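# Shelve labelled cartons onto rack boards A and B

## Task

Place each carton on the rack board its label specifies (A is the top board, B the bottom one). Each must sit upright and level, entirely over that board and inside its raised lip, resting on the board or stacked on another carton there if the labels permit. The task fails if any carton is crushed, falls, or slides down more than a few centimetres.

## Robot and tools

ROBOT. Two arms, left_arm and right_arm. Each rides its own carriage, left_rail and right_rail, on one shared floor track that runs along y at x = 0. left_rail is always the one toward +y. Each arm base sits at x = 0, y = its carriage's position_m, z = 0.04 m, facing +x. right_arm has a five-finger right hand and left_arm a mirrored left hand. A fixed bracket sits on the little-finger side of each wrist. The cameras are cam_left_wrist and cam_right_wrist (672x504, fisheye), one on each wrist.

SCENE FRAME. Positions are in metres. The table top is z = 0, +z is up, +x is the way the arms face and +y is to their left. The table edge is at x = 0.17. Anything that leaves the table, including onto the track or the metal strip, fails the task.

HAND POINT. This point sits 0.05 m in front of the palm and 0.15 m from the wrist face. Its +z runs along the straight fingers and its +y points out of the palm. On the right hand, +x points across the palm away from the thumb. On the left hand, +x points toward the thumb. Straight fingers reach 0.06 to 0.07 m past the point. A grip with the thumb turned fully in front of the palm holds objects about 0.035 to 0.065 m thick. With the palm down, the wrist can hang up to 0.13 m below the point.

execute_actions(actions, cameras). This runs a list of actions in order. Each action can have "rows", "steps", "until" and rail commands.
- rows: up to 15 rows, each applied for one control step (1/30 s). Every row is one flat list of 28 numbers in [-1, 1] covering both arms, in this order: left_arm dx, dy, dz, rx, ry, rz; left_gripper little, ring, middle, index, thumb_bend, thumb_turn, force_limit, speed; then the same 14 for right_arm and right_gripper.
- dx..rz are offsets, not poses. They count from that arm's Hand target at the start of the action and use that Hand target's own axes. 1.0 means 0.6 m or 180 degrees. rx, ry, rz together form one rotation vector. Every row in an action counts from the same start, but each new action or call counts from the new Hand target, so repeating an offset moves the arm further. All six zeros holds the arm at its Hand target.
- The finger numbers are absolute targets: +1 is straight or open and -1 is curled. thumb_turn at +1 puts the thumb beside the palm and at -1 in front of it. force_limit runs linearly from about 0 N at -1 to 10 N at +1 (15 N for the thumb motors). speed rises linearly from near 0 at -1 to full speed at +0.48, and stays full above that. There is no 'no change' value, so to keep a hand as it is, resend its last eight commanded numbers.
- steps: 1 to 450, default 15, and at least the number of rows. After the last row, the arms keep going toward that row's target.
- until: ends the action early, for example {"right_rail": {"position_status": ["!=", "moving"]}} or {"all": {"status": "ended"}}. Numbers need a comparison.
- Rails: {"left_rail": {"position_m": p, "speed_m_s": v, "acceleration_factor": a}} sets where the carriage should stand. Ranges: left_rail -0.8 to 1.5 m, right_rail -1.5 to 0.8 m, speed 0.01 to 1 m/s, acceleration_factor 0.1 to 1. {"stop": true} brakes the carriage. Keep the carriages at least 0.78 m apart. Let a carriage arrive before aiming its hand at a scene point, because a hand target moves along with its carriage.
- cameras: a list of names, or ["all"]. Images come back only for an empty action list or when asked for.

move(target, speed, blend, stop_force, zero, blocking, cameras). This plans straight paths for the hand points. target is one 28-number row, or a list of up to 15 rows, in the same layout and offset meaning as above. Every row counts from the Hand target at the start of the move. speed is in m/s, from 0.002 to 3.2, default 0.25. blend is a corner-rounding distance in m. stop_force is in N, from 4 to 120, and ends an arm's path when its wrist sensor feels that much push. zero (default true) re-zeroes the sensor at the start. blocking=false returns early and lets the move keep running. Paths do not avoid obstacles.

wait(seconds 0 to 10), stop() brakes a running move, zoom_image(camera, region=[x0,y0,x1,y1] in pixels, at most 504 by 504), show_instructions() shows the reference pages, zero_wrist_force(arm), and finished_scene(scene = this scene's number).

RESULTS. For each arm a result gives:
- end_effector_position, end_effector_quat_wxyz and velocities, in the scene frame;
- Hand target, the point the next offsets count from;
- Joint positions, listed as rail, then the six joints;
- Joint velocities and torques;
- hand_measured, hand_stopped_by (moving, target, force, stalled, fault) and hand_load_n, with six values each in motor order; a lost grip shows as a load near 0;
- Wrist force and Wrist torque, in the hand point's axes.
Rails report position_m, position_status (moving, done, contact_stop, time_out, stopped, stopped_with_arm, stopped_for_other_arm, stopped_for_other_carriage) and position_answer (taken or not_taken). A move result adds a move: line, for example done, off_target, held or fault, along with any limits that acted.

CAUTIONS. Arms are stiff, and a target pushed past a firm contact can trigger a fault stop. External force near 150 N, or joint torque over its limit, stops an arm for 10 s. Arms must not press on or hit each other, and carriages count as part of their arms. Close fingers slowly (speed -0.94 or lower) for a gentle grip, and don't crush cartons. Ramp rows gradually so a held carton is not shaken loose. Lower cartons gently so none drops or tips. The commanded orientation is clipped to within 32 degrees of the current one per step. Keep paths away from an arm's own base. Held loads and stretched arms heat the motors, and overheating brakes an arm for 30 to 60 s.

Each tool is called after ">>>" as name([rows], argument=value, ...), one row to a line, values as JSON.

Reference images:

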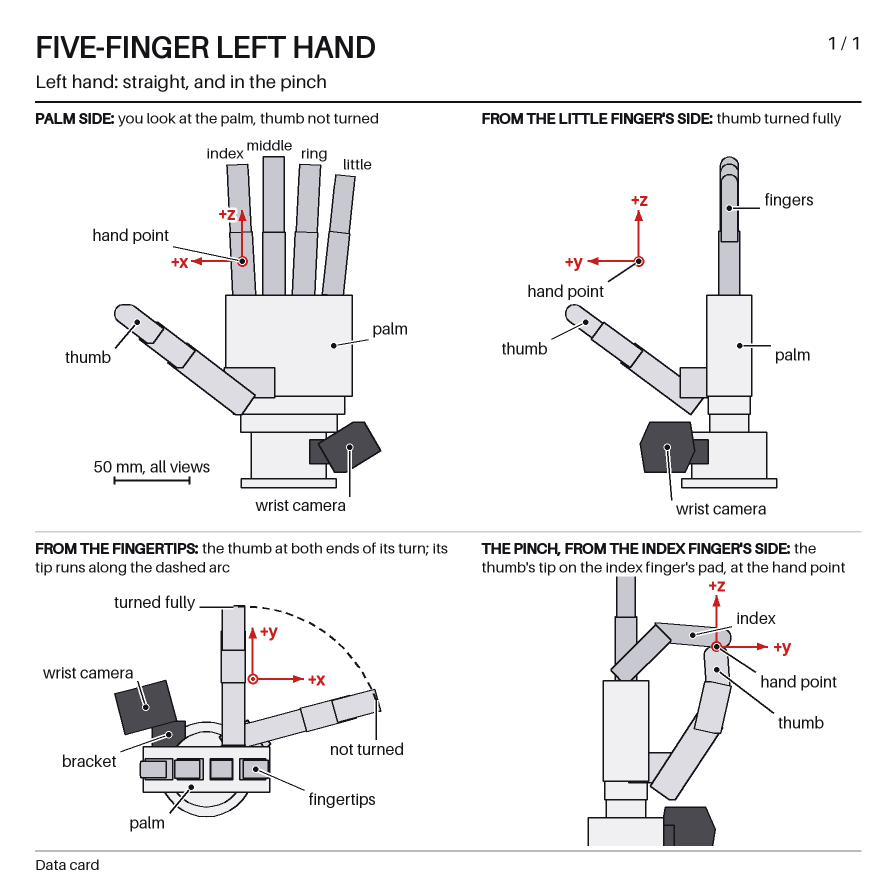

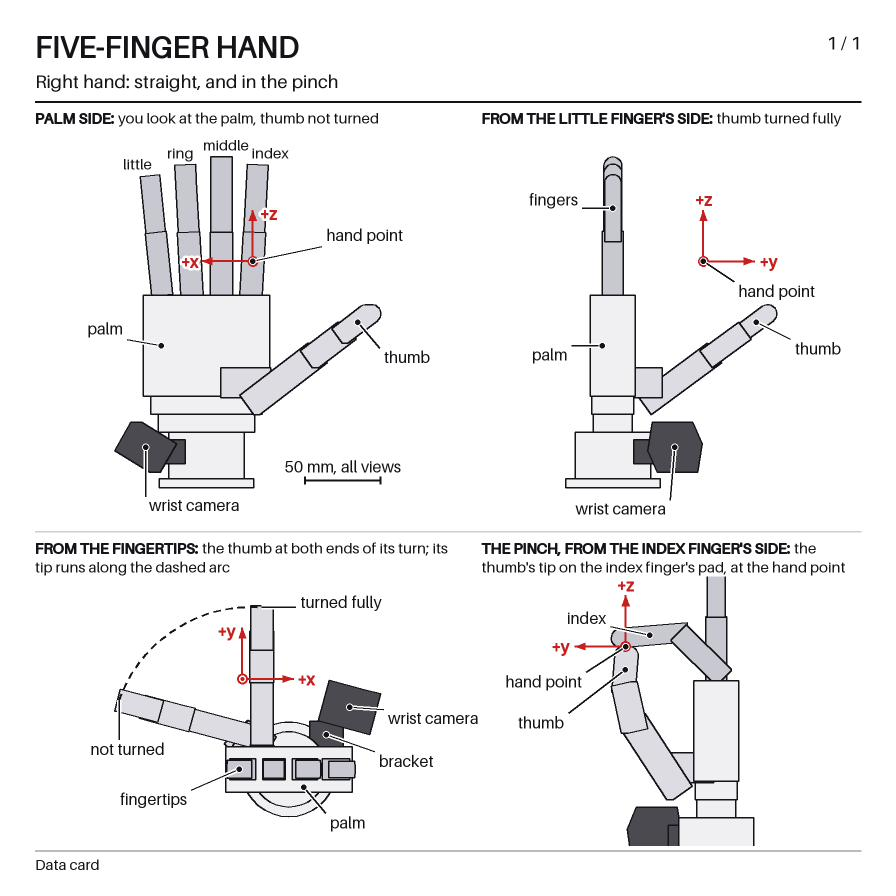

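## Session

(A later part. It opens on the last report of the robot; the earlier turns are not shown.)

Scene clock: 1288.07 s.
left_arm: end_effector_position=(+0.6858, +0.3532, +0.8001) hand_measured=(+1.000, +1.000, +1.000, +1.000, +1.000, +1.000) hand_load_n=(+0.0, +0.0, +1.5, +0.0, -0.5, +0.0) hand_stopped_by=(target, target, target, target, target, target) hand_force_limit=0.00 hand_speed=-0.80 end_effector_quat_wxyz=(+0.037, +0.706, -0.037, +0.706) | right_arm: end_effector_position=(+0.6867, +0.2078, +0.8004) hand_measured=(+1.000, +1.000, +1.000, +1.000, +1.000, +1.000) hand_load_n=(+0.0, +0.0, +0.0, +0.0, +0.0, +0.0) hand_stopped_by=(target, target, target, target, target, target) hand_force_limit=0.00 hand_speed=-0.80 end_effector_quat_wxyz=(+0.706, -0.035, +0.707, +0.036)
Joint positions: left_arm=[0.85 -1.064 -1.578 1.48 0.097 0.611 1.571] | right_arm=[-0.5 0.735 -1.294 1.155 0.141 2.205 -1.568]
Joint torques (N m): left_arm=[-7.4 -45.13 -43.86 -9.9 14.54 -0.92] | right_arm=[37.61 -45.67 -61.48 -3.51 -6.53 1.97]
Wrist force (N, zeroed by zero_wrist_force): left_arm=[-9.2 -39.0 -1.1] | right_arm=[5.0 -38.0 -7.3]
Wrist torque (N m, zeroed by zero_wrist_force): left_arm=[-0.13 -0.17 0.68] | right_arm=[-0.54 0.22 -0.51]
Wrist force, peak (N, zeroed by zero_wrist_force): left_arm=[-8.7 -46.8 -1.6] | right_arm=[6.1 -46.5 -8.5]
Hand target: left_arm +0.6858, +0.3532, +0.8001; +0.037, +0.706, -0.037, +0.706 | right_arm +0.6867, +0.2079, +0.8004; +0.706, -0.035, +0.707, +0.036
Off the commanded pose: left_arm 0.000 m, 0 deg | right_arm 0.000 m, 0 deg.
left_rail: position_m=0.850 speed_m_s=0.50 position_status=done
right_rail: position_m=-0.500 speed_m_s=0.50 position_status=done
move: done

>>> move(target=[0, -0.1703, 0.1133, 0, 0, 0, 1,1,1,1,1,1,0,-0.8, 0, 0.1436, 0.1456, 0, 0, 0, 1,1,1,1,1,1,0,-0.8], speed=0.07, cameras=["all"])

Scene clock: 1295.00 s.
left_arm: end_effector_position=(+0.7641, +0.4477, +0.8001) hand_measured=(+1.000, +1.000, +1.000, +1.000, +1.000, +1.000) hand_load_n=(+0.0, +0.0, +2.0, +0.0, +0.0, -0.5) hand_stopped_by=(target, target, target, target, target, target) hand_force_limit=0.00 hand_speed=-0.80 end_effector_quat_wxyz=(+0.037, +0.706, -0.037, +0.706) | right_arm: end_effector_position=(+0.7649, +0.3023, +0.8005) hand_measured=(+1.000, +1.000, +1.000, +1.000, +1.000, +1.000) hand_load_n=(+0.0, +0.0, +0.0, +0.0, +0.0, +0.0) hand_stopped_by=(target, target, target, target, target, target) hand_force_limit=0.00 hand_speed=-0.80 end_effector_quat_wxyz=(+0.706, -0.035, +0.707, +0.036)
Joint positions: left_arm=[0.85 -0.855 -1.571 1.474 0.097 0.82 1.571] | right_arm=[-0.5 0.756 -1.052 0.811 0.243 2.225 -1.568]
Joint torques (N m): left_arm=[-10.38 -23.66 -60.99 -8.94 14.69 -2.86] | right_arm=[42.6 -67.15 -59.94 -3.37 -7.24 1.98]
Wrist force (N, zeroed by zero_wrist_force): left_arm=[-9.4 -39.8 -0.8] | right_arm=[5.5 -38.2 -7.1]
Wrist torque (N m, zeroed by zero_wrist_force): left_arm=[-0.14 -0.23 0.78] | right_arm=[-0.42 -0.02 -0.40]
Wrist force, peak (N, zeroed by zero_wrist_force): left_arm=[-8.8 -41.0 -1.4] | right_arm=[5.6 -40.8 -7.9]
Hand target: left_arm +0.7641, +0.4477, +0.8001; +0.037, +0.706, -0.037, +0.706 | right_arm +0.7649, +0.3024, +0.8004; +0.706, -0.035, +0.707, +0.036
Off the commanded pose: left_arm 0.000 m, 0 deg | right_arm 0.000 m, 0 deg.
left_rail: position_m=0.850 speed_m_s=0.50 position_status=done
right_rail: position_m=-0.500 speed_m_s=0.50 position_status=done
move: done
camera_calibration:
cam_left_wrist: T_world_to_cam=[[0.109558, 0.970327, 0.21555, -0.68904], [-0.518535, -0.129215, 0.845237, -0.218515], [0.848009, -0.204372, 0.488992, -0.832521], [0, 0, 0, 1]] pos_world=[0.668167, 0.470215, 0.740315]
cam_right_wrist: T_world_to_cam=[[-0.0788894, 0.975563, -0.205067, -0.0657536], [-0.493074, 0.140598, 0.858551, -0.350097], [0.866403, 0.168844, 0.469933, -0.972425], [0, 0, 0, 1]] pos_world=[0.664702, 0.277558, 0.744067]

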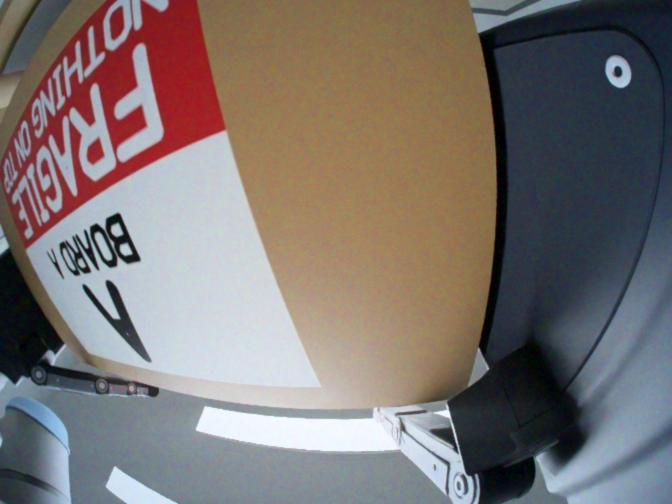

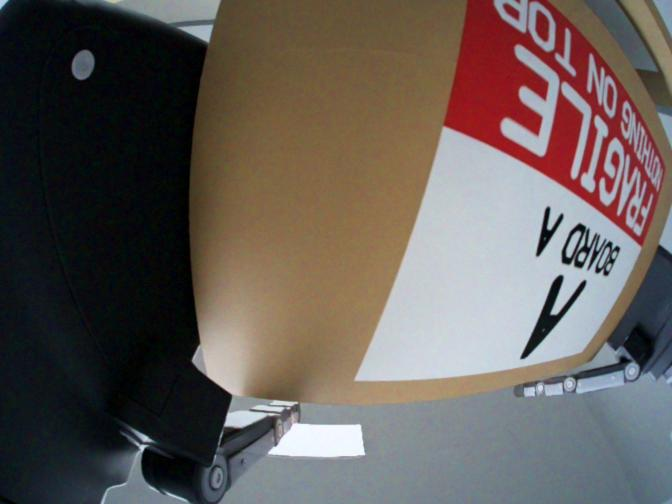

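>>> move(target=[-0.1, 0, 0, 0, 0, 0, 1,1,1,1,1,1,0,-0.8, 0.1, 0, 0, 0, 0, 0, 1,1,1,1,1,1,0,-0.8], speed=0.015, stop_force=7, cameras=["all"])

Scene clock: 1334.73 s.
left_arm: end_effector_position=(+0.7641, +0.4477, +0.7554) hand_measured=(+1.000, +1.000, +1.000, +1.000, +1.000, +1.000) hand_load_n=(+0.0, +0.0, +1.5, +0.0, +0.0, -0.5) hand_stopped_by=(target, target, target, target, target, target) hand_force_limit=0.00 hand_speed=-0.80 end_effector_quat_wxyz=(+0.037, +0.706, -0.037, +0.706) | right_arm: end_effector_position=(+0.7648, +0.3025, +0.7562) hand_measured=(+1.000, +1.000, +1.000, +1.000, +1.000, +1.000) hand_load_n=(+0.0, +0.0, +0.0, +0.0, +0.0, +0.0) hand_stopped_by=(target, target, target, target, target, target) hand_force_limit=0.00 hand_speed=-0.80 end_effector_quat_wxyz=(+0.706, -0.035, +0.707, +0.036)
Joint positions: left_arm=[0.85 -0.855 -1.576 1.556 0.019 0.82 1.571] | right_arm=[-0.5 0.756 -1.071 0.918 0.154 2.226 -1.568]
Joint torques (N m): left_arm=[-33.9 -20.71 -60.33 -3.99 14.14 -0.52] | right_arm=[30.58 -65.15 -59.45 -3.32 -8.52 1.29]
Wrist force (N, zeroed by zero_wrist_force): left_arm=[-6.8 -43.1 -0.7] | right_arm=[3.0 -42.0 -5.7]
Wrist torque (N m, zeroed by zero_wrist_force): left_arm=[-0.23 -0.38 0.68] | right_arm=[-0.59 -0.04 -1.00]
Wrist force, peak (N, zeroed by zero_wrist_force): left_arm=[-10.0 -47.6 -0.9] | right_arm=[5.2 -46.4 -8.2]
Hand target: left_arm +0.7641, +0.4477, +0.7554; +0.037, +0.706, -0.037, +0.706 (not the last commanded pose) | right_arm +0.7649, +0.3025, +0.7562; +0.706, -0.035, +0.707, +0.036 (not the last commanded pose)
Off the commanded pose: left_arm 0.015 m, 0 deg | right_arm 0.016 m, 0 deg.
left_rail: position_m=0.850 speed_m_s=0.50 position_status=done
right_rail: position_m=-0.500 speed_m_s=0.50 position_status=done
move: contact (left_arm, right_arm)
camera_calibration:
cam_left_wrist: T_world_to_cam=[[0.109612, 0.970336, 0.215482, -0.679398], [-0.51857, -0.129121, 0.84523, -0.180749], [0.84798, -0.204389, 0.489034, -0.810665], [0, 0, 0, 1]] pos_world=[0.668167, 0.470215, 0.695615]
cam_right_wrist: T_world_to_cam=[[-0.0789475, 0.97558, -0.204967, -0.0750569], [-0.493065, 0.140484, 0.858575, -0.312217], [0.866403, 0.168844, 0.469933, -0.951601], [0, 0, 0, 1]] pos_world=[0.664602, 0.277758, 0.699867]

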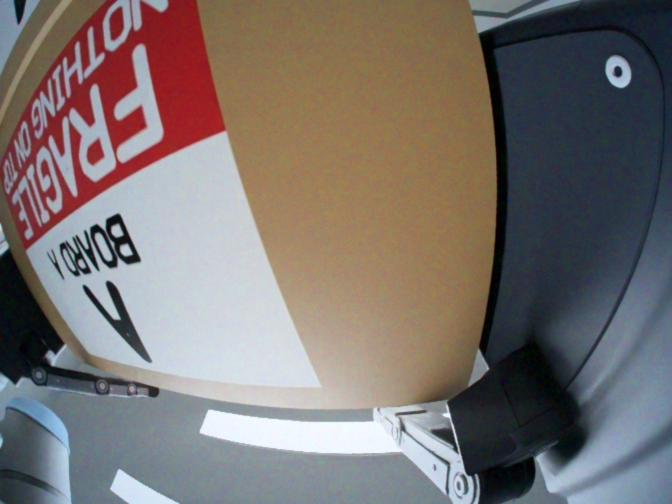

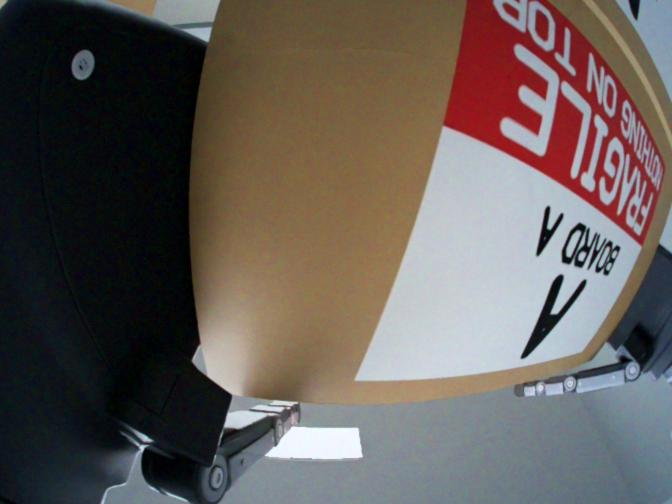

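>>> move([
  [0, -0.004, -0.0004, 0, 0, 0, 1,1,1,1,1,1,0,-0.8, 0, -0.004, -0.0004, 0, 0, 0, 1,1,1,1,1,1,0,-0.8],
  [0, -0.0497, -0.0052, 0, 0, 0, 1,1,1,1,1,1,0,-0.8, 0, -0.0497, -0.0052, 0, 0, 0, 1,1,1,1,1,1,0,-0.8],
], speed=[0.004, 0.04], cameras=["all"])

Scene clock: 1352.93 s.
left_arm: end_effector_position=(+0.7641, +0.4776, +0.7553) hand_measured=(+1.000, +1.000, +1.000, +1.000, +1.000, +1.000) hand_load_n=(+0.0, +0.0, +0.0, +0.0, -0.5, +0.0) hand_stopped_by=(target, target, target, target, target, target) hand_force_limit=0.00 hand_speed=-0.80 end_effector_quat_wxyz=(+0.037, +0.706, -0.037, +0.706) | right_arm: end_effector_position=(+0.7648, +0.2726, +0.7561) hand_measured=(+1.000, +1.000, +1.000, +1.000, +1.000, +1.000) hand_load_n=(+0.0, +0.0, +0.0, +0.0, +0.0, +0.0) hand_stopped_by=(target, target, target, target, target, target) hand_force_limit=0.00 hand_speed=-0.80 end_effector_quat_wxyz=(+0.706, -0.035, +0.707, +0.036)
Joint positions: left_arm=[0.85 -0.819 -1.602 1.582 0.019 0.856 1.571] | right_arm=[-0.5 0.73 -1.12 0.992 0.13 2.2 -1.568]
Joint torques (N m): left_arm=[22.34 -54.41 -35.35 0.95 3.43 -2.19] | right_arm=[-19.12 -98.74 -36.74 -3.88 -2.79 -1.46]
Wrist force (N, zeroed by zero_wrist_force): left_arm=[2.2 -1.0 0.9] | right_arm=[2.6 -0.1 0.0]
Wrist torque (N m, zeroed by zero_wrist_force): left_arm=[-0.14 -0.35 0.03] | right_arm=[-0.07 -0.45 0.02]
Wrist force, peak (N, zeroed by zero_wrist_force): left_arm=[-7.2 -44.2 -0.8] | right_arm=[3.3 -42.5 -5.6]
Hand target: left_arm +0.7641, +0.4777, +0.7553; +0.037, +0.706, -0.037, +0.706 | right_arm +0.7648, +0.2725, +0.7561; +0.706, -0.035, +0.707, +0.036
Off the commanded pose: left_arm 0.000 m, 0 deg | right_arm 0.000 m, 0 deg.
left_rail: position_m=0.850 speed_m_s=0.50 position_status=done
right_rail: position_m=-0.500 speed_m_s=0.50 position_status=done
move: done
camera_calibration:
cam_left_wrist: T_world_to_cam=[[0.109612, 0.970336, 0.215482, -0.708411], [-0.51857, -0.129121, 0.84523, -0.176888], [0.84798, -0.204389, 0.489034, -0.804554], [0, 0, 0, 1]] pos_world=[0.668167, 0.500115, 0.695615]
cam_right_wrist: T_world_to_cam=[[-0.0789513, 0.975581, -0.20496, -0.0459099], [-0.493064, 0.140476, 0.858577, -0.30793], [0.866403, 0.168844, 0.469933, -0.946506], [0, 0, 0, 1]] pos_world=[0.664602, 0.247858, 0.699767]

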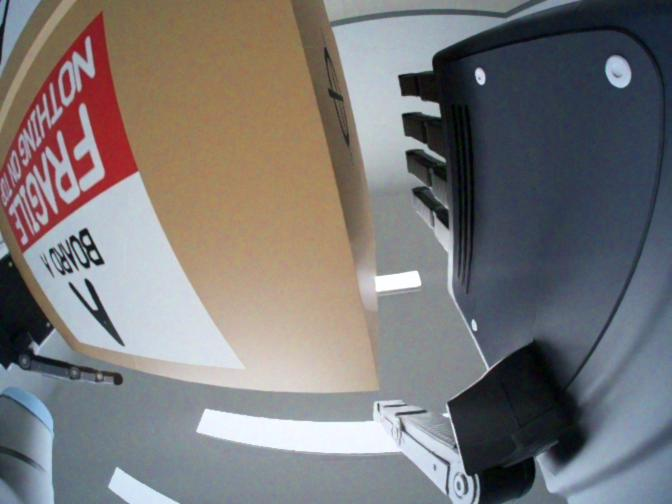

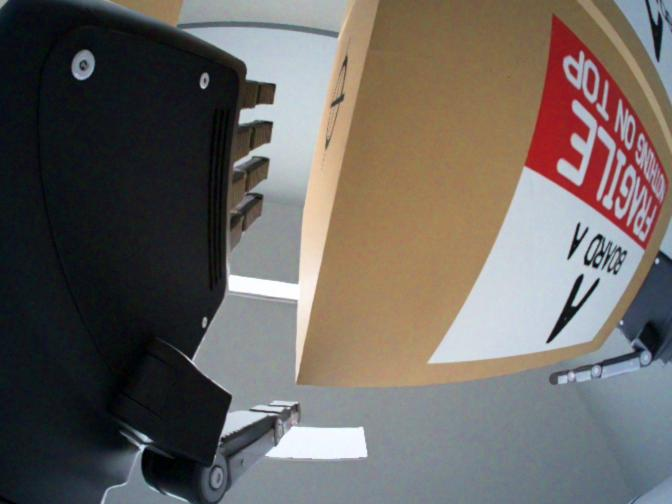

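>>> move(target=[0, 0.0362, -0.3448, 0, 0, 0, 1,1,1,1,1,1,0,-0.8, 0, 0.0348, -0.3449, 0, 0, 0, 1,1,1,1,1,1,0,-0.8], speed=0.2, cameras=["all"])

Scene clock: 1379.20 s.
left_arm: end_effector_position=(+0.5561, +0.4776, +0.7553) hand_measured=(+1.000, +1.000, +1.000, +1.000, +1.000, +1.000) hand_load_n=(+0.0, +0.0, +0.0, +0.0, +0.0, +0.0) hand_stopped_by=(target, target, target, target, target, target) hand_force_limit=0.00 hand_speed=-0.80 end_effector_quat_wxyz=(+0.037, +0.706, -0.037, +0.706) | right_arm: end_effector_position=(+0.5568, +0.2724, +0.7564) hand_measured=(+1.000, +1.000, +1.000, +1.000, +1.000, +1.000) hand_load_n=(+0.0, +0.0, +0.0, +0.0, +0.0, +0.0) hand_stopped_by=(target, target, target, target, target, target) hand_force_limit=0.00 hand_speed=-0.80 end_effector_quat_wxyz=(+0.706, -0.035, +0.707, +0.036)
Joint positions: left_arm=[0.85 -1.202 -1.899 1.823 0.076 0.473 1.571] | right_arm=[-0.5 0.927 -1.313 1.256 0.058 2.396 -1.568]
Joint torques (N m): left_arm=[-20.51 -30.06 -34.82 1.64 -3.14 -0.27] | right_arm=[16.61 -82.18 -36.51 -3.65 2.75 -2.88]
Wrist force (N, zeroed by zero_wrist_force): left_arm=[1.8 -0.8 0.7] | right_arm=[2.1 -0.2 -0.3]
Wrist torque (N m, zeroed by zero_wrist_force): left_arm=[-0.08 -0.30 -0.06] | right_arm=[-0.07 -0.28 0.13]
Wrist force, peak (N, zeroed by zero_wrist_force): left_arm=[2.3 -0.4 2.0] | right_arm=[2.4 0.2 -1.7]
Hand target: left_arm +0.5561, +0.4776, +0.7553; +0.037, +0.706, -0.037, +0.706 | right_arm +0.5568, +0.2724, +0.7564; +0.706, -0.035, +0.707, +0.036
Off the commanded pose: left_arm 0.000 m, 0 deg | right_arm 0.000 m, 0 deg.
left_rail: position_m=0.850 speed_m_s=0.50 position_status=done
right_rail: position_m=-0.500 speed_m_s=0.50 position_status=done
move: done
camera_calibration:
cam_left_wrist: T_world_to_cam=[[0.109643, 0.970304, 0.215612, -0.68569], [-0.518591, -0.129213, 0.845203, -0.284539], [0.847963, -0.204485, 0.489024, -0.628147], [0, 0, 0, 1]] pos_world=[0.460267, 0.500115, 0.695515]
cam_right_wrist: T_world_to_cam=[[-0.0788992, 0.975566, -0.20505, -0.0619267], [-0.493072, 0.140579, 0.858555, -0.410661], [0.866403, 0.168844, 0.469933, -0.766471], [0, 0, 0, 1]] pos_world=[0.456702, 0.247558, 0.700067]

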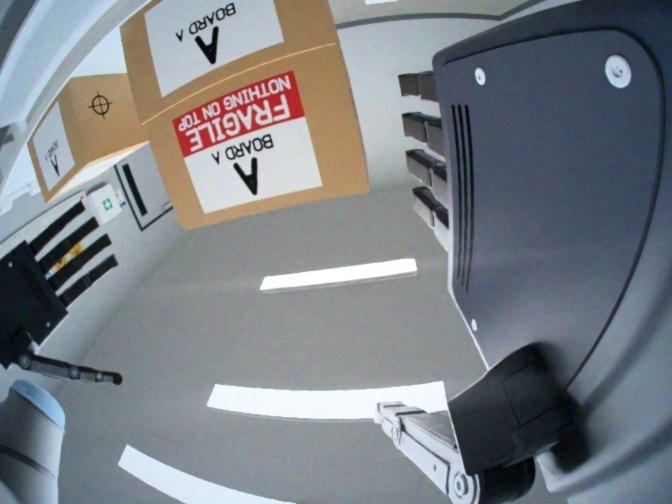

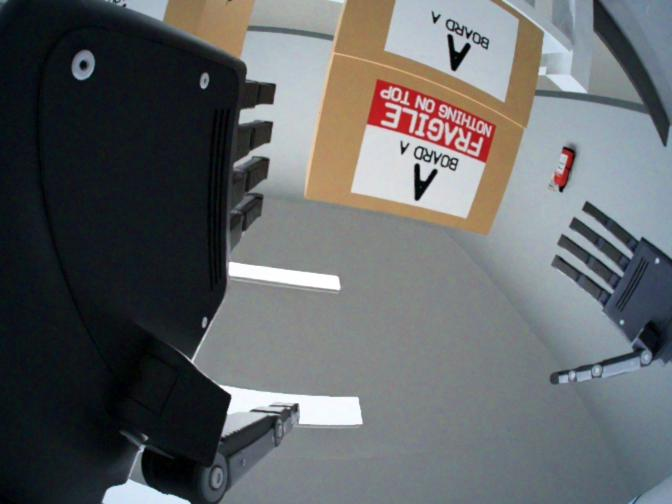

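>>> execute_actions([
  {"right_rail": {"position_m": -0.9}, "steps": 1},
  {"steps": 150, "until": {"right_rail": {"position_status": ["!=", "moving"]}}},
  {"left_rail": {"position_m": 0.42}, "steps": 1},
  {"steps": 150, "until": {"left_rail": {"position_status": ["!=", "moving"]}}},
], cameras=["all"])

Scene clock: 1408.37 s.
left_arm: end_effector_position=(+0.5561, +0.0476, +0.7553) hand_measured=(+1.000, +1.000, +1.000, +1.000, +1.000, +1.000) hand_load_n=(+0.0, +0.0, +0.0, +0.0, +0.0, +0.0) hand_stopped_by=(target, target, target, target, target, target) hand_force_limit=0.00 hand_speed=-0.80 end_effector_quat_wxyz=(+0.037, +0.706, -0.037, +0.706) | right_arm: end_effector_position=(+0.5568, -0.1276, +0.7564) hand_measured=(+1.000, +1.000, +1.000, +1.000, +1.000, +1.000) hand_load_n=(+0.0, +0.0, +0.0, -0.5, +0.0, +0.0) hand_stopped_by=(target, target, target, target, target, target) hand_force_limit=0.00 hand_speed=-0.80 end_effector_quat_wxyz=(+0.706, -0.035, +0.707, +0.036)
Joint positions: left_arm=[0.42 -1.202 -1.899 1.823 0.076 0.473 1.571] | right_arm=[-0.9 0.927 -1.313 1.256 0.058 2.396 -1.568]
Joint torques (N m): left_arm=[-3.89 -14.11 -41.5 -3.08 -0.49 -1.78] | right_arm=[-0.93 -57.91 -54.67 0.7 -0.96 -2.6]
Wrist force (N, zeroed by zero_wrist_force): left_arm=[1.5 -0.9 0.7] | right_arm=[2.2 -0.4 -0.6]
Wrist torque (N m, zeroed by zero_wrist_force): left_arm=[-0.10 -0.26 -0.07] | right_arm=[-0.08 -0.28 0.12]
Wrist force, peak (N, zeroed by zero_wrist_force): left_arm=[1.8 -2.0 0.6] | right_arm=[2.7 -1.0 -0.4]
Hand target: left_arm +0.5561, +0.0476, +0.7553; +0.037, +0.706, -0.037, +0.706 | right_arm +0.5568, -0.1276, +0.7564; +0.706, -0.035, +0.707, +0.036
Off the commanded pose: left_arm 0.000 m, 0 deg | right_arm 0.000 m, 0 deg.
left_rail: position_m=0.420 speed_m_s=0.50 position_status=done
right_rail: position_m=-0.900 speed_m_s=0.50 position_status=done
camera_calibration:
cam_left_wrist: T_world_to_cam=[[0.109694, 0.970317, 0.21553, -0.268416], [-0.518581, -0.129118, 0.845223, -0.340179], [0.847963, -0.204485, 0.489024, -0.715991], [0, 0, 0, 1]] pos_world=[0.460167, 0.0701154, 0.695515]
cam_right_wrist: T_world_to_cam=[[-0.0788992, 0.975566, -0.20505, 0.328292], [-0.493072, 0.140579, 0.858555, -0.354478], [0.866403, 0.168844, 0.469933, -0.698847], [0, 0, 0, 1]] pos_world=[0.456602, -0.152442, 0.700067]

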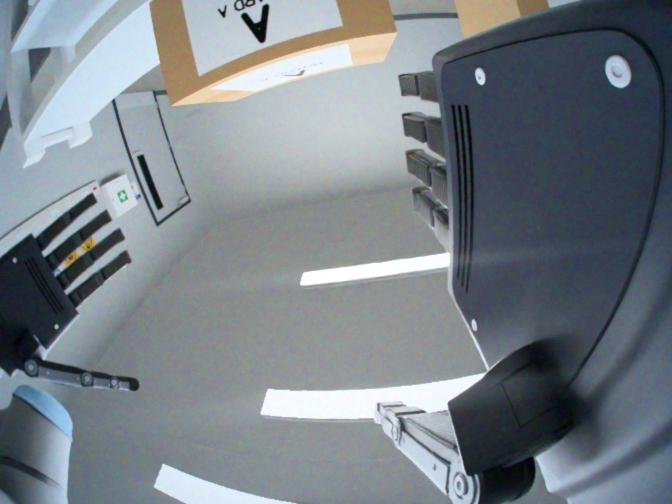

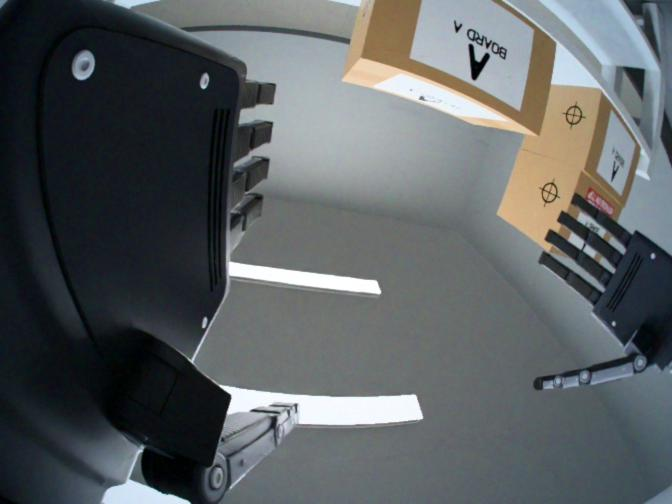

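>>> move([
  [-0.4588, 0.6643, -0.0767, 0.0233, 0, 0, 1,1,1,1,1,1,0,-0.8, 0.4607, -0.7608, -0.1934, -0.0247, 0, 0, 1,1,1,1,1,1,0,-0.8],
  [-0.7288, 0.6643, -0.0767, 0.0233, 0, 0, 1,1,1,1,1,1,0,-0.8, 0.7307, -0.7608, -0.1934, -0.0247, 0, 0, 1,1,1,1,1,1,0,-0.8],
], speed=[0.2, 0.12], blend=0.01, cameras=["all"])

Scene clock: 1418.67 s.
left_arm: end_effector_position=(+0.4689, -0.3443, +0.3182) hand_measured=(+1.000, +1.000, +1.000, +1.000, +1.000, +1.000) hand_load_n=(+0.0, +0.0, +0.0, +0.0, -0.5, +0.0) hand_stopped_by=(target, target, target, target, target, target) hand_force_limit=0.00 hand_speed=-0.80 end_effector_quat_wxyz=(+0.011, +0.708, -0.011, +0.706) | right_arm: end_effector_position=(+0.4870, -0.5927, +0.3172) hand_measured=(+1.000, +1.000, +1.000, +1.000, +1.000, +1.000) hand_load_n=(+0.0, +0.0, +0.0, +0.0, +0.0, +0.0) hand_stopped_by=(target, target, target, target, target, target) hand_force_limit=0.00 hand_speed=-0.80 end_effector_quat_wxyz=(+0.704, -0.062, +0.705, +0.064)
Joint positions: left_arm=[0.42 -1.529 -1.121 1.814 -0.672 0.073 1.55] | right_arm=[-0.9 0.108 -1.807 2.607 -0.799 1.5 -1.569]
Joint torques (N m): left_arm=[20.86 -80.85 -24.08 -3.33 3.65 3.05] | right_arm=[16.54 0.91 -24.05 -4.19 2.88 2.77]
Wrist force (N, zeroed by zero_wrist_force): left_arm=[2.2 -0.3 0.9] | right_arm=[2.5 0.5 -0.6]
Wrist torque (N m, zeroed by zero_wrist_force): left_arm=[-0.05 -0.34 -0.10] | right_arm=[0.14 -0.40 0.11]
Wrist force, peak (N, zeroed by zero_wrist_force): left_arm=[2.5 -1.8 1.3] | right_arm=[3.4 0.5 -0.3]
Hand target: left_arm +0.4690, -0.3442, +0.3182; +0.011, +0.707, -0.011, +0.707 | right_arm +0.4870, -0.5927, +0.3172; +0.704, -0.062, +0.705, +0.064
Off the commanded pose: left_arm 0.000 m, 0 deg | right_arm 0.000 m, 0 deg.
left_rail: position_m=0.420 speed_m_s=0.50 position_status=done
right_rail: position_m=-0.900 speed_m_s=0.50 position_status=done
move: done
camera_calibration:
cam_left_wrist: T_world_to_cam=[[0.0387467, 0.975753, 0.215419, 0.250824], [-0.506241, -0.166698, 0.846127, -0.0855922], [0.861521, -0.141838, 0.487508, -0.492768], [0, 0, 0, 1]] pos_world=[0.371481, -0.328904, 0.258618]
cam_right_wrist: T_world_to_cam=[[-0.154286, 0.966534, -0.20496, 0.717742], [-0.502581, 0.101828, 0.858512, 0.0352103], [0.850652, 0.235465, 0.470051, -0.306321], [0, 0, 0, 1]] pos_world=[0.389005, -0.625179, 0.260866]

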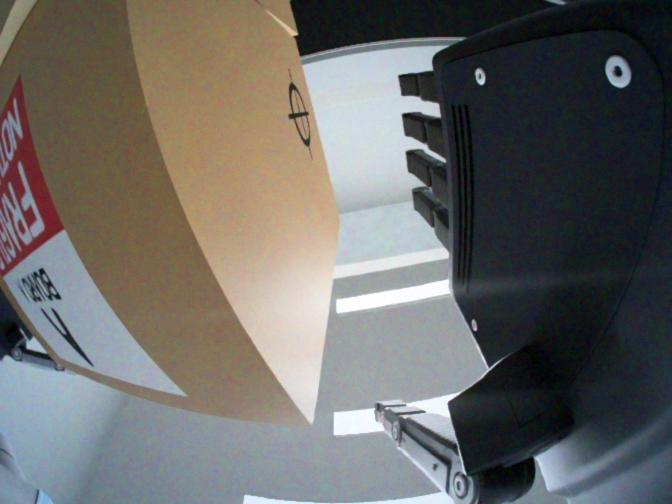

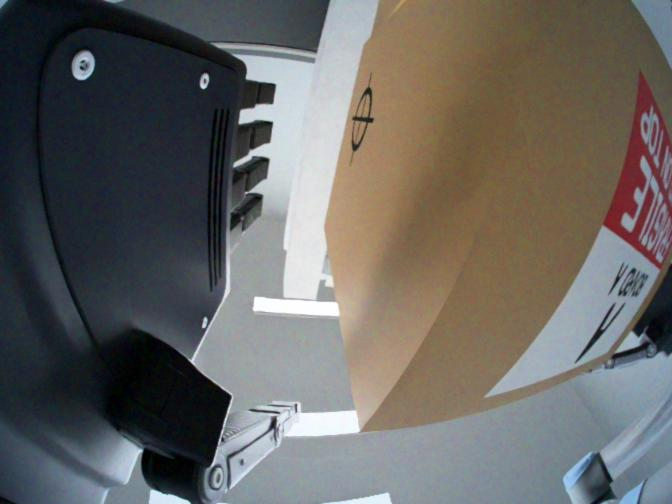

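>>> move(target=[-0.017, 0.0707, -0.0203, -0.02, 0, 0, 1,1,1,1,1,1,0,-0.8, 0.0153, 0.0627, -0.0289, -0.0022, 0, 0, 1,1,1,1,1,1,0,-0.8], speed=0.08, cameras=["all"])

Scene clock: 1513.63 s.
left_arm: end_effector_position=(+0.4555, -0.3862, +0.3080) hand_measured=(+1.000, +1.000, +1.000, +1.000, +1.000, +1.000) hand_load_n=(+0.0, +0.0, +0.0, +0.0, +0.0, +0.0) hand_stopped_by=(target, target, target, target, target, target) hand_force_limit=0.00 hand_speed=-0.80 end_effector_quat_wxyz=(+0.033, +0.706, -0.033, +0.706) | right_arm: end_effector_position=(+0.4632, -0.5588, +0.3081) hand_measured=(+1.000, +1.000, +1.000, +1.000, +1.000, +1.000) hand_load_n=(+0.0, +0.0, +0.0, +0.0, +0.0, +0.0) hand_stopped_by=(target, target, target, target, target, target) hand_force_limit=0.00 hand_speed=-0.80 end_effector_quat_wxyz=(+0.704, -0.065, +0.704, +0.066)
Joint positions: left_arm=[0.42 -1.542 -1.084 1.777 -0.695 0.123 1.572] | right_arm=[-0.9 0.246 -1.77 2.606 -0.835 1.631 -1.569]
Joint torques (N m): left_arm=[-20.55 -58.69 -40.45 -3.61 3.66 3.57] | right_arm=[19.36 -7.1 -42.26 -3.84 2.62 2.69]
Wrist force (N, zeroed by zero_wrist_force): left_arm=[1.9 -0.6 0.7] | right_arm=[2.6 0.4 -0.8]
Wrist torque (N m, zeroed by zero_wrist_force): left_arm=[-0.12 -0.31 -0.07] | right_arm=[0.10 -0.37 0.10]
Wrist force, peak (N, zeroed by zero_wrist_force): left_arm=[2.1 -0.6 1.2] | right_arm=[2.8 0.8 -1.0]
Hand target: left_arm +0.4555, -0.3862, +0.3080; +0.033, +0.706, -0.033, +0.706 | right_arm +0.4632, -0.5588, +0.3081; +0.704, -0.065, +0.704, +0.066
Off the commanded pose: left_arm 0.000 m, 0 deg | right_arm 0.000 m, 0 deg.
left_rail: position_m=0.420 speed_m_s=0.50 position_status=done
right_rail: position_m=-0.900 speed_m_s=0.50 position_status=done
move: done
camera_calibration:
cam_left_wrist: T_world_to_cam=[[0.0994872, 0.971415, 0.215533, 0.265034], [-0.517172, -0.13457, 0.845236, -0.0730602], [0.85008, -0.195558, 0.489001, -0.498129], [0, 0, 0, 1]] pos_world=[0.359297, -0.364703, 0.248215]
cam_right_wrist: T_world_to_cam=[[-0.160988, 0.96544, -0.204958, 0.681983], [-0.503263, 0.09834, 0.858519, 0.0260124], [0.849005, 0.24136, 0.470039, -0.285764], [0, 0, 0, 1]] pos_world=[0.365498, -0.592, 0.251766]

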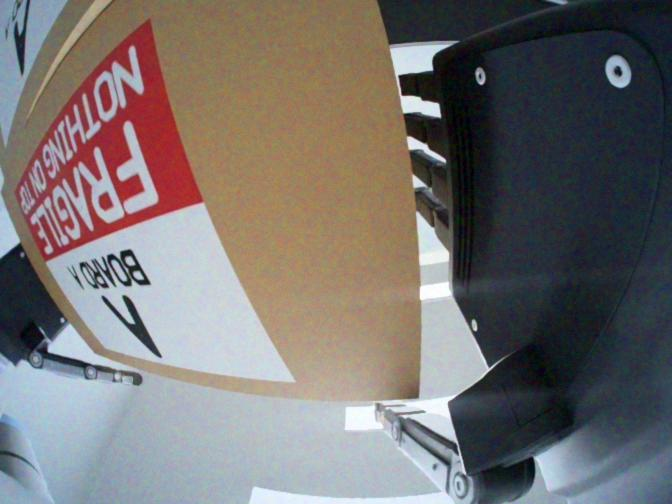

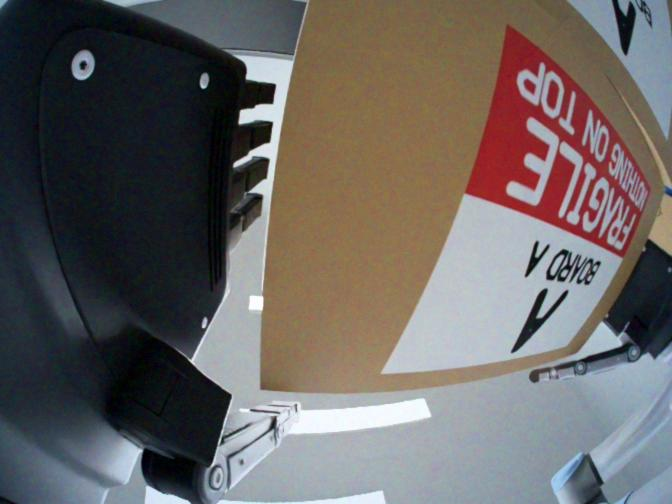

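>>> zero_wrist_force(arm="left_arm")

>>> zero_wrist_force(arm="right_arm")

>>> move(target=[0, 0.04, 0.0056, 0, 0, 0, 1,1,1,1,1,1,0,-0.8, 0, 0.04, 0.0056, 0, 0, 0, 1,1,1,1,1,1,0,-0.8], speed=0.012, stop_force=6)

>>> move(target=[0, 0.0149, 0.0021, 0, 0, 0, 1,1,1,1,1,1,0,-0.8, 0, 0.0149, 0.0021, 0, 0, 0, 1,1,1,1,1,1,0,-0.8], speed=0.006, stop_force=20, cameras=["all"])

Wrist force sensor zeroed.

Wrist force sensor zeroed.

Scene clock: 1523.97 s.
left_arm: end_effector_position=(+0.4560, -0.3971, +0.3080) hand_measured=(+1.000, +1.000, +1.000, +1.000, +1.000, +1.000) hand_load_n=(+0.0, +0.0, +1.0, +0.0, +0.0, +0.0) hand_stopped_by=(target, target, target, target, target, target) hand_force_limit=0.00 hand_speed=-0.80 end_effector_quat_wxyz=(+0.033, +0.706, -0.033, +0.706) | right_arm: end_effector_position=(+0.4627, -0.5477, +0.3082) hand_measured=(+1.000, +1.000, +1.000, +1.000, +1.000, +1.000) hand_load_n=(+0.0, +0.0, +1.0, +0.0, +0.0, +0.0) hand_stopped_by=(target, target, target, target, target, target) hand_force_limit=0.00 hand_speed=-0.80 end_effector_quat_wxyz=(+0.704, -0.065, +0.704, +0.066)
Joint positions: left_arm=[0.42 -1.542 -1.07 1.754 -0.687 0.123 1.573] | right_arm=[-0.9 0.287 -1.75 2.592 -0.841 1.672 -1.569]
Joint torques (N m): left_arm=[-9.83 -85.57 -26.91 -3.97 3.43 -0.37] | right_arm=[-13.43 -29.9 -23.01 0.58 -4.81 1.82]
Wrist force (N, zeroed by zero_wrist_force): left_arm=[0.9 -5.0 -2.0] | right_arm=[-0.4 -5.7 -1.5]
Wrist torque (N m, zeroed by zero_wrist_force): left_arm=[0.43 0.02 0.16] | right_arm=[0.52 -0.03 -0.16]
Wrist force, peak (N, zeroed by zero_wrist_force): left_arm=[1.6 -13.9 -3.7] | right_arm=[-1.0 -12.1 -3.0]
Hand target: left_arm +0.4559, -0.3972, +0.3080; +0.033, +0.706, -0.033, +0.706 (not the last commanded pose) | right_arm +0.4627, -0.5477, +0.3082; +0.704, -0.065, +0.704, +0.066 (not the last commanded pose)
Off the commanded pose: left_arm 0.013 m, 0 deg | right_arm 0.013 m, 0 deg.
left_rail: position_m=0.420 speed_m_s=0.50 position_status=done
right_rail: position_m=-0.900 speed_m_s=0.50 position_status=done
move: contact (left_arm, right_arm)

Scene clock: 1525.33 s.
left_arm: end_effector_position=(+0.4560, -0.3979, +0.3080) hand_measured=(+1.000, +1.000, +1.000, +1.000, +1.000, +1.000) hand_load_n=(+0.0, +0.0, +4.0, +0.5, +0.0, +0.0) hand_stopped_by=(target, target, target, target, target, target) hand_force_limit=0.00 hand_speed=-0.80 end_effector_quat_wxyz=(+0.033, +0.706, -0.033, +0.706) | right_arm: end_effector_position=(+0.4626, -0.5468, +0.3081) hand_measured=(+1.000, +1.000, +1.000, +1.000, +1.000, +1.000) hand_load_n=(+0.0, +0.5, +3.5, +0.0, -0.5, +0.0) hand_stopped_by=(target, target, target, target, target, target) hand_force_limit=0.00 hand_speed=-0.80 end_effector_quat_wxyz=(+0.704, -0.065, +0.705, +0.066)
Joint positions: left_arm=[0.42 -1.542 -1.069 1.752 -0.686 0.123 1.573] | right_arm=[-0.9 0.29 -1.748 2.59 -0.841 1.675 -1.569]
Joint torques (N m): left_arm=[-13.82 -81.81 -34.64 -5.75 11.66 -1.07] | right_arm=[-2.98 -25.81 -24.12 0.73 -10.67 1.15]
Wrist force (N, zeroed by zero_wrist_force): left_arm=[2.7 -22.1 -6.0] | right_arm=[-3.0 -25.0 -5.1]
Wrist torque (N m, zeroed by zero_wrist_force): left_arm=[1.75 0.00 0.56] | right_arm=[2.06 -0.04 -0.72]
Wrist force, peak (N, zeroed by zero_wrist_force): left_arm=[3.3 -30.0 -7.0] | right_arm=[-2.8 -30.6 -6.0]
Hand target: left_arm +0.4560, -0.3979, +0.3080; +0.033, +0.706, -0.033, +0.706 (not the last commanded pose) | right_arm +0.4626, -0.5468, +0.3081; +0.704, -0.065, +0.705, +0.066 (not the last commanded pose)
Off the commanded pose: left_arm 0.008 m, 0 deg | right_arm 0.008 m, 0 deg.
left_rail: position_m=0.420 speed_m_s=0.50 position_status=done
right_rail: position_m=-0.900 speed_m_s=0.50 position_status=done
move: contact (left_arm, right_arm)
camera_calibration:
cam_left_wrist: T_world_to_cam=[[0.0995733, 0.971442, 0.215371, 0.276456], [-0.51727, -0.134364, 0.845209, -0.0742183], [0.85001, -0.195565, 0.489119, -0.500954], [0, 0, 0, 1]] pos_world=[0.359897, -0.376503, 0.248216]
cam_right_wrist: T_world_to_cam=[[-0.160757, 0.965472, -0.20499, 0.670243], [-0.503153, 0.0985135, 0.858564, 0.0245795], [0.849114, 0.241162, 0.469943, -0.288282], [0, 0, 0, 1]] pos_world=[0.364898, -0.58, 0.251767]

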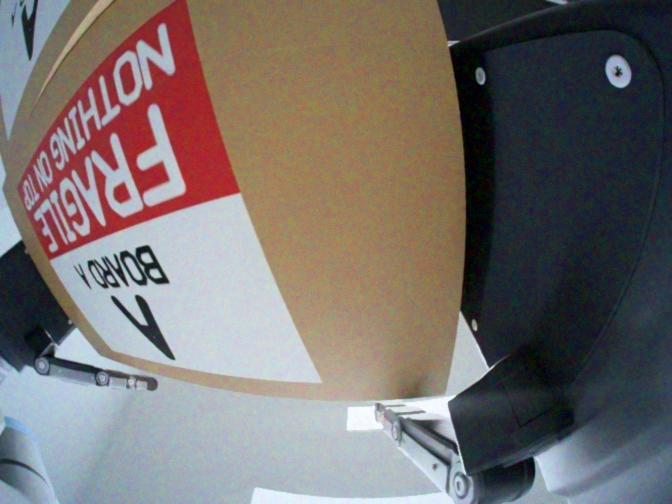

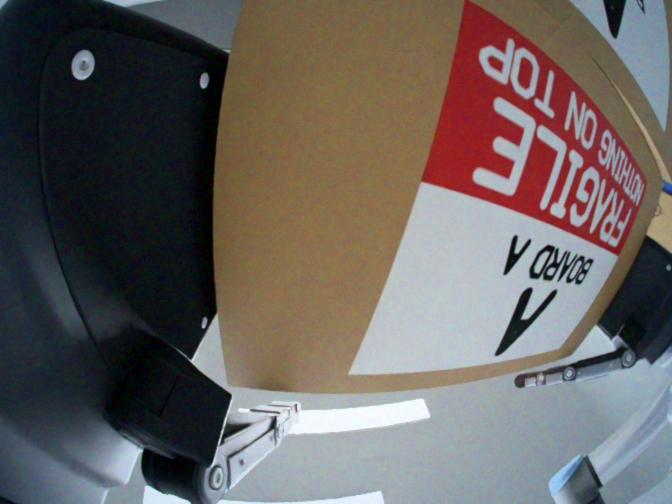

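>>> move(target=[0, -0.006, -0.0008, 0.0061, 0, 0, 1,1,1,1,1,1,0,-0.8, 0, -0.006, -0.0008, 0.0061, 0, 0, 1,1,1,1,1,1,0,-0.8], speed=0.02)

>>> move(target=[0, 0.02, 0.0024, 0, 0, 0, 1,1,1,1,1,1,0,-0.8, 0, 0.02, 0.0024, 0, 0, 0, 1,1,1,1,1,1,0,-0.8], speed=0.01, stop_force=6)

>>> move(target=[0, 0.0149, 0.0018, 0, 0, 0, 1,1,1,1,1,1,0,-0.8, 0, 0.0149, 0.0018, 0, 0, 0, 1,1,1,1,1,1,0,-0.8], speed=0.006, stop_force=20)

Scene clock: 1546.67 s.
left_arm: end_effector_position=(+0.4558, -0.3943, +0.3080) hand_measured=(+1.000, +1.000, +1.000, +1.000, +1.000, +1.000) hand_load_n=(+0.0, +0.0, +0.0, +0.0, +0.0, +0.0) hand_stopped_by=(target, target, target, target, target, target) hand_force_limit=0.00 hand_speed=-0.80 end_effector_quat_wxyz=(+0.027, +0.706, -0.026, +0.707) | right_arm: end_effector_position=(+0.4628, -0.5504, +0.3081) hand_measured=(+1.000, +1.000, +1.000, +1.000, +1.000, +1.000) hand_load_n=(+0.0, +0.0, +0.0, +0.0, +0.0, +0.0) hand_stopped_by=(target, target, target, target, target, target) hand_force_limit=0.00 hand_speed=-0.80 end_effector_quat_wxyz=(+0.704, -0.058, +0.705, +0.059)
Joint positions: left_arm=[0.42 -1.544 -1.068 1.75 -0.686 0.102 1.574] | right_arm=[-0.9 0.296 -1.749 2.591 -0.841 1.701 -1.569]
Joint torques (N m): left_arm=[-19.71 -58.95 -40.45 2.1 -4.04 3.24] | right_arm=[12.85 -27.85 -21.96 0.81 2.93 2.33]
Wrist force (N, zeroed by zero_wrist_force): left_arm=[-0.3 0.6 -0.7] | right_arm=[0.0 0.7 0.1]
Wrist torque (N m, zeroed by zero_wrist_force): left_arm=[0.13 0.04 -0.03] | right_arm=[0.17 0.00 -0.02]
Wrist force, peak (N, zeroed by zero_wrist_force): left_arm=[2.4 -22.5 -5.6] | right_arm=[-2.8 -25.5 -4.9]
Hand target: left_arm +0.4558, -0.3943, +0.3080; +0.027, +0.706, -0.026, +0.707 | right_arm +0.4628, -0.5505, +0.3081; +0.704, -0.058, +0.705, +0.059
Off the commanded pose: left_arm 0.000 m, 0 deg | right_arm 0.000 m, 0 deg.
left_rail: position_m=0.420 speed_m_s=0.50 position_status=done
right_rail: position_m=-0.900 speed_m_s=0.50 position_status=done
move: done

Scene clock: 1548.27 s.
left_arm: end_effector_position=(+0.4560, -0.3985, +0.3080) hand_measured=(+1.000, +1.000, +1.000, +1.000, +1.000, +1.000) hand_load_n=(+0.0, +0.0, +1.0, +0.0, +0.0, +0.0) hand_stopped_by=(target, target, target, target, target, target) hand_force_limit=0.00 hand_speed=-0.80 end_effector_quat_wxyz=(+0.027, +0.706, -0.026, +0.707) | right_arm: end_effector_position=(+0.4626, -0.5463, +0.3081) hand_measured=(+1.000, +1.000, +1.000, +1.000, +1.000, +1.000) hand_load_n=(+0.0, +0.0, +1.0, +0.0, +0.0, +0.0) hand_stopped_by=(target, target, target, target, target, target) hand_force_limit=0.00 hand_speed=-0.80 end_effector_quat_wxyz=(+0.704, -0.058, +0.705, +0.059)
Joint positions: left_arm=[0.42 -1.544 -1.062 1.742 -0.684 0.101 1.575] | right_arm=[-0.9 0.311 -1.741 2.586 -0.843 1.715 -1.569]
Joint torques (N m): left_arm=[-2.97 -85.84 -26.86 -4.1 5.2 -0.44] | right_arm=[-13.53 -27.78 -23.3 0.17 -4.58 2.21]
Wrist force (N, zeroed by zero_wrist_force): left_arm=[0.3 -2.5 -1.6] | right_arm=[-0.5 -5.1 -1.7]
Wrist torque (N m, zeroed by zero_wrist_force): left_arm=[0.66 0.08 0.05] | right_arm=[0.69 0.02 -0.17]
Wrist force, peak (N, zeroed by zero_wrist_force): left_arm=[1.3 -10.5 -2.5] | right_arm=[-1.0 -10.4 -2.6]
Hand target: left_arm +0.4560, -0.3985, +0.3080; +0.027, +0.706, -0.026, +0.707 (not the last commanded pose) | right_arm +0.4626, -0.5463, +0.3081; +0.704, -0.058, +0.705, +0.059 (not the last commanded pose)
Off the commanded pose: left_arm 0.008 m, 0 deg | right_arm 0.008 m, 0 deg.
left_rail: position_m=0.420 speed_m_s=0.50 position_status=done
right_rail: position_m=-0.900 speed_m_s=0.50 position_status=done
move: contact (left_arm, right_arm)

Scene clock: 1549.63 s.
left_arm: end_effector_position=(+0.4560, -0.3993, +0.3080) hand_measured=(+1.000, +1.000, +1.000, +1.000, +1.000, +1.000) hand_load_n=(+0.0, +0.0, +3.5, +0.5, +0.0, +0.0) hand_stopped_by=(target, target, target, target, target, target) hand_force_limit=0.00 hand_speed=-0.80 end_effector_quat_wxyz=(+0.027, +0.706, -0.026, +0.707) | right_arm: end_effector_position=(+0.4625, -0.5455, +0.3080) hand_measured=(+1.000, +1.000, +1.000, +1.000, +1.000, +1.000) hand_load_n=(+0.0, +0.0, +3.0, +0.5, -0.5, +0.0) hand_stopped_by=(target, target, target, target, target, target) hand_force_limit=0.00 hand_speed=-0.80 end_effector_quat_wxyz=(+0.704, -0.058, +0.705, +0.059)
Joint positions: left_arm=[0.42 -1.544 -1.061 1.74 -0.683 0.101 1.575] | right_arm=[-0.9 0.314 -1.74 2.585 -0.843 1.719 -1.569]
Joint torques (N m): left_arm=[-0.94 -83.15 -34.33 -5.85 11.62 -1.85] | right_arm=[-4.68 -27.15 -25.91 0.21 -10.34 1.99]
Wrist force (N, zeroed by zero_wrist_force): left_arm=[2.2 -20.9 -4.6] | right_arm=[-3.5 -24.6 -5.6]
Wrist torque (N m, zeroed by zero_wrist_force): left_arm=[1.92 0.12 0.48] | right_arm=[2.05 0.00 -0.80]
Wrist force, peak (N, zeroed by zero_wrist_force): left_arm=[3.2 -29.5 -4.9] | right_arm=[-4.6 -32.8 -8.9]
Hand target: left_arm +0.4560, -0.3993, +0.3080; +0.027, +0.706, -0.026, +0.707 (not the last commanded pose) | right_arm +0.4625, -0.5455, +0.3080; +0.704, -0.058, +0.705, +0.059 (not the last commanded pose)
Off the commanded pose: left_arm 0.008 m, 0 deg | right_arm 0.008 m, 0 deg.
left_rail: position_m=0.420 speed_m_s=0.50 position_status=done
right_rail: position_m=-0.900 speed_m_s=0.50 position_status=done
move: contact (left_arm, right_arm)

>>> execute_actions(actions=[])

Scene clock: 1586.83 s.
left_arm: end_effector_position=(+0.4560, -0.3993, +0.3080) hand_measured=(+1.000, +1.000, +1.000, +1.000, +1.000, +1.000) hand_load_n=(+0.0, +0.0, +3.5, +1.0, +0.0, +0.0) hand_stopped_by=(target, target, target, target, target, target) hand_force_limit=0.00 hand_speed=-0.80 end_effector_quat_wxyz=(+0.027, +0.706, -0.026, +0.707) | right_arm: end_effector_position=(+0.4625, -0.5455, +0.3080) hand_measured=(+1.000, +1.000, +1.000, +1.000, +1.000, +1.000) hand_load_n=(+0.0, +0.5, +3.0, +0.5, +0.0, +0.0) hand_stopped_by=(target, target, target, target, target, target) hand_force_limit=0.00 hand_speed=-0.80 end_effector_quat_wxyz=(+0.704, -0.058, +0.705, +0.059)
Joint positions: left_arm=[0.42 -1.544 -1.061 1.74 -0.683 0.101 1.575] | right_arm=[-0.9 0.314 -1.74 2.585 -0.843 1.719 -1.569]
Joint velocities: within noise
Joint torques (N m): left_arm=[-0.23 -82.99 -34.4 -5.64 11.64 -1.81] | right_arm=[-3.99 -25.58 -25.62 0.34 -6.83 2.14]
Wrist force (N, zeroed by zero_wrist_force): left_arm=[2.2 -20.8 -4.6] | right_arm=[-3.6 -24.5 -5.6]
Wrist torque (N m, zeroed by zero_wrist_force): left_arm=[1.93 0.11 0.47] | right_arm=[2.04 0.00 -0.80]
Wrist force, peak (N, zeroed by zero_wrist_force): left_arm=[2.2 -21.3 -4.7] | right_arm=[-3.8 -24.9 -5.5]
Hand target: left_arm +0.4560, -0.3993, +0.3080; +0.027, +0.706, -0.026, +0.707 (not the last commanded pose) | right_arm +0.4625, -0.5455, +0.3080; +0.704, -0.058, +0.705, +0.059 (not the last commanded pose)
Off the commanded pose: left_arm 0.008 m, 0 deg | right_arm 0.008 m, 0 deg.
left_rail: position_m=0.420 speed_m_s=0.50 position_status=done
right_rail: position_m=-0.900 speed_m_s=0.50 position_status=done
camera_calibration:
cam_left_wrist: T_world_to_cam=[[0.0809126, 0.973219, 0.21517, 0.286953], [-0.514642, -0.144082, 0.845212, -0.0795889], [0.853579, -0.179124, 0.489201, -0.4963], [0, 0, 0, 1]] pos_world=[0.359453, -0.379635, 0.248316]
cam_right_wrist: T_world_to_cam=[[-0.141895, 0.968412, -0.205047, 0.661791], [-0.500941, 0.10841, 0.858665, 0.0288295], [0.85377, 0.224557, 0.469735, -0.299581], [0, 0, 0, 1]] pos_world=[0.36412, -0.576739, 0.251667]

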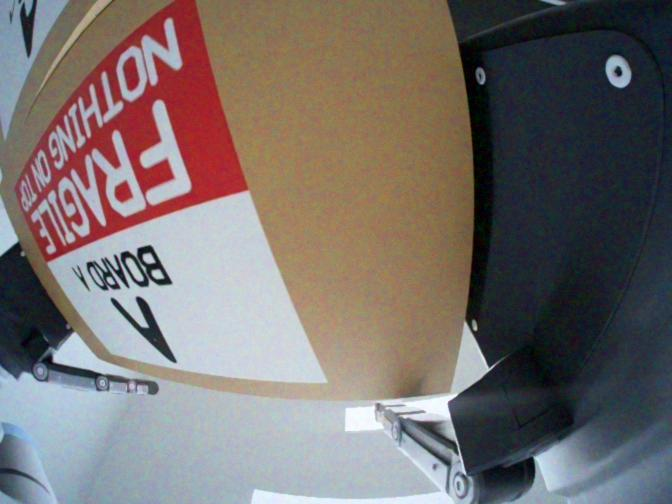

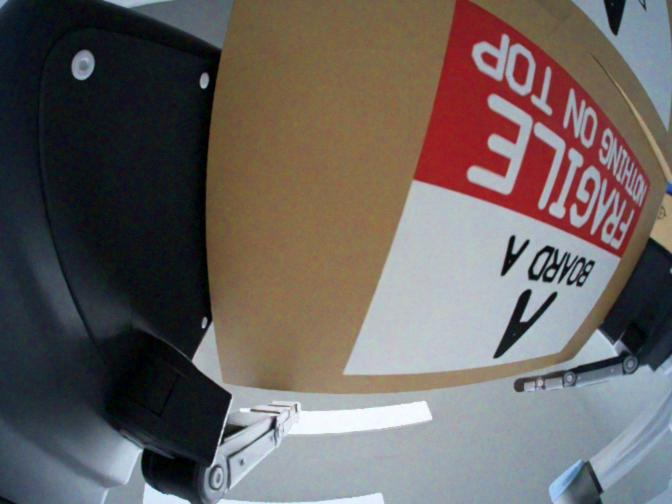

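>>> move(target=[0, 0.0012, 0, 0.0033, 0, 0, 1, 1, 1, 1, 1, 1, 0, -0.8, 0, 0.0012, 0, 0.0033, 0, 0, 1, 1, 1, 1, 1, 1, 0, -0.8], speed=0.01)

Scene clock: 1607.67 s.
left_arm: end_effector_position=(+0.4560, -0.3999, +0.3080) hand_measured=(+1.000, +1.000, +1.000, +1.000, +1.000, +1.000) hand_load_n=(+0.5, +0.5, +4.5, +1.5, +0.0, +0.0) hand_stopped_by=(target, target, target, target, target, target) hand_force_limit=0.00 hand_speed=-0.80 end_effector_quat_wxyz=(+0.023, +0.707, -0.022, +0.707) | right_arm: end_effector_position=(+0.4624, -0.5449, +0.3080) hand_measured=(+1.000, +1.000, +1.000, +1.000, +1.000, +1.000) hand_load_n=(+0.0, +0.0, +1.0, +0.0, +0.0, +0.0) hand_stopped_by=(target, target, target, target, target, target) hand_force_limit=0.00 hand_speed=-0.80 end_effector_quat_wxyz=(+0.704, -0.054, +0.705, +0.056)
Joint positions: left_arm=[0.42 -1.545 -1.058 1.733 -0.681 0.09 1.576] | right_arm=[-0.9 0.327 -1.735 2.581 -0.844 1.742 -1.569]
Joint torques (N m): left_arm=[-48.41 -55.65 -54.2 -0.79 8.36 0.22] | right_arm=[28.25 -0.18 -50.87 -5.19 -6.22 2.66]
Wrist force (N, zeroed by zero_wrist_force): left_arm=[3.0 -31.7 8.9] | right_arm=[-2.7 -34.6 -13.1]
Wrist torque (N m, zeroed by zero_wrist_force): left_arm=[1.82 0.44 0.73] | right_arm=[0.49 -0.08 -1.29]
Wrist force, peak (N, zeroed by zero_wrist_force): left_arm=[3.0 -31.7 8.9] | right_arm=[-2.7 -34.6 -13.1]
Hand target: left_arm +0.4559, -0.4000, +0.3081; +0.023, +0.707, -0.022, +0.707 | right_arm +0.4624, -0.5448, +0.3080; +0.704, -0.054, +0.705, +0.056
Off the commanded pose: left_arm 0.000 m, 0 deg | right_arm 0.000 m, 0 deg.
left_rail: position_m=0.420 speed_m_s=0.50 position_status=done
right_rail: position_m=-0.900 speed_m_s=0.50 position_status=done
move: done


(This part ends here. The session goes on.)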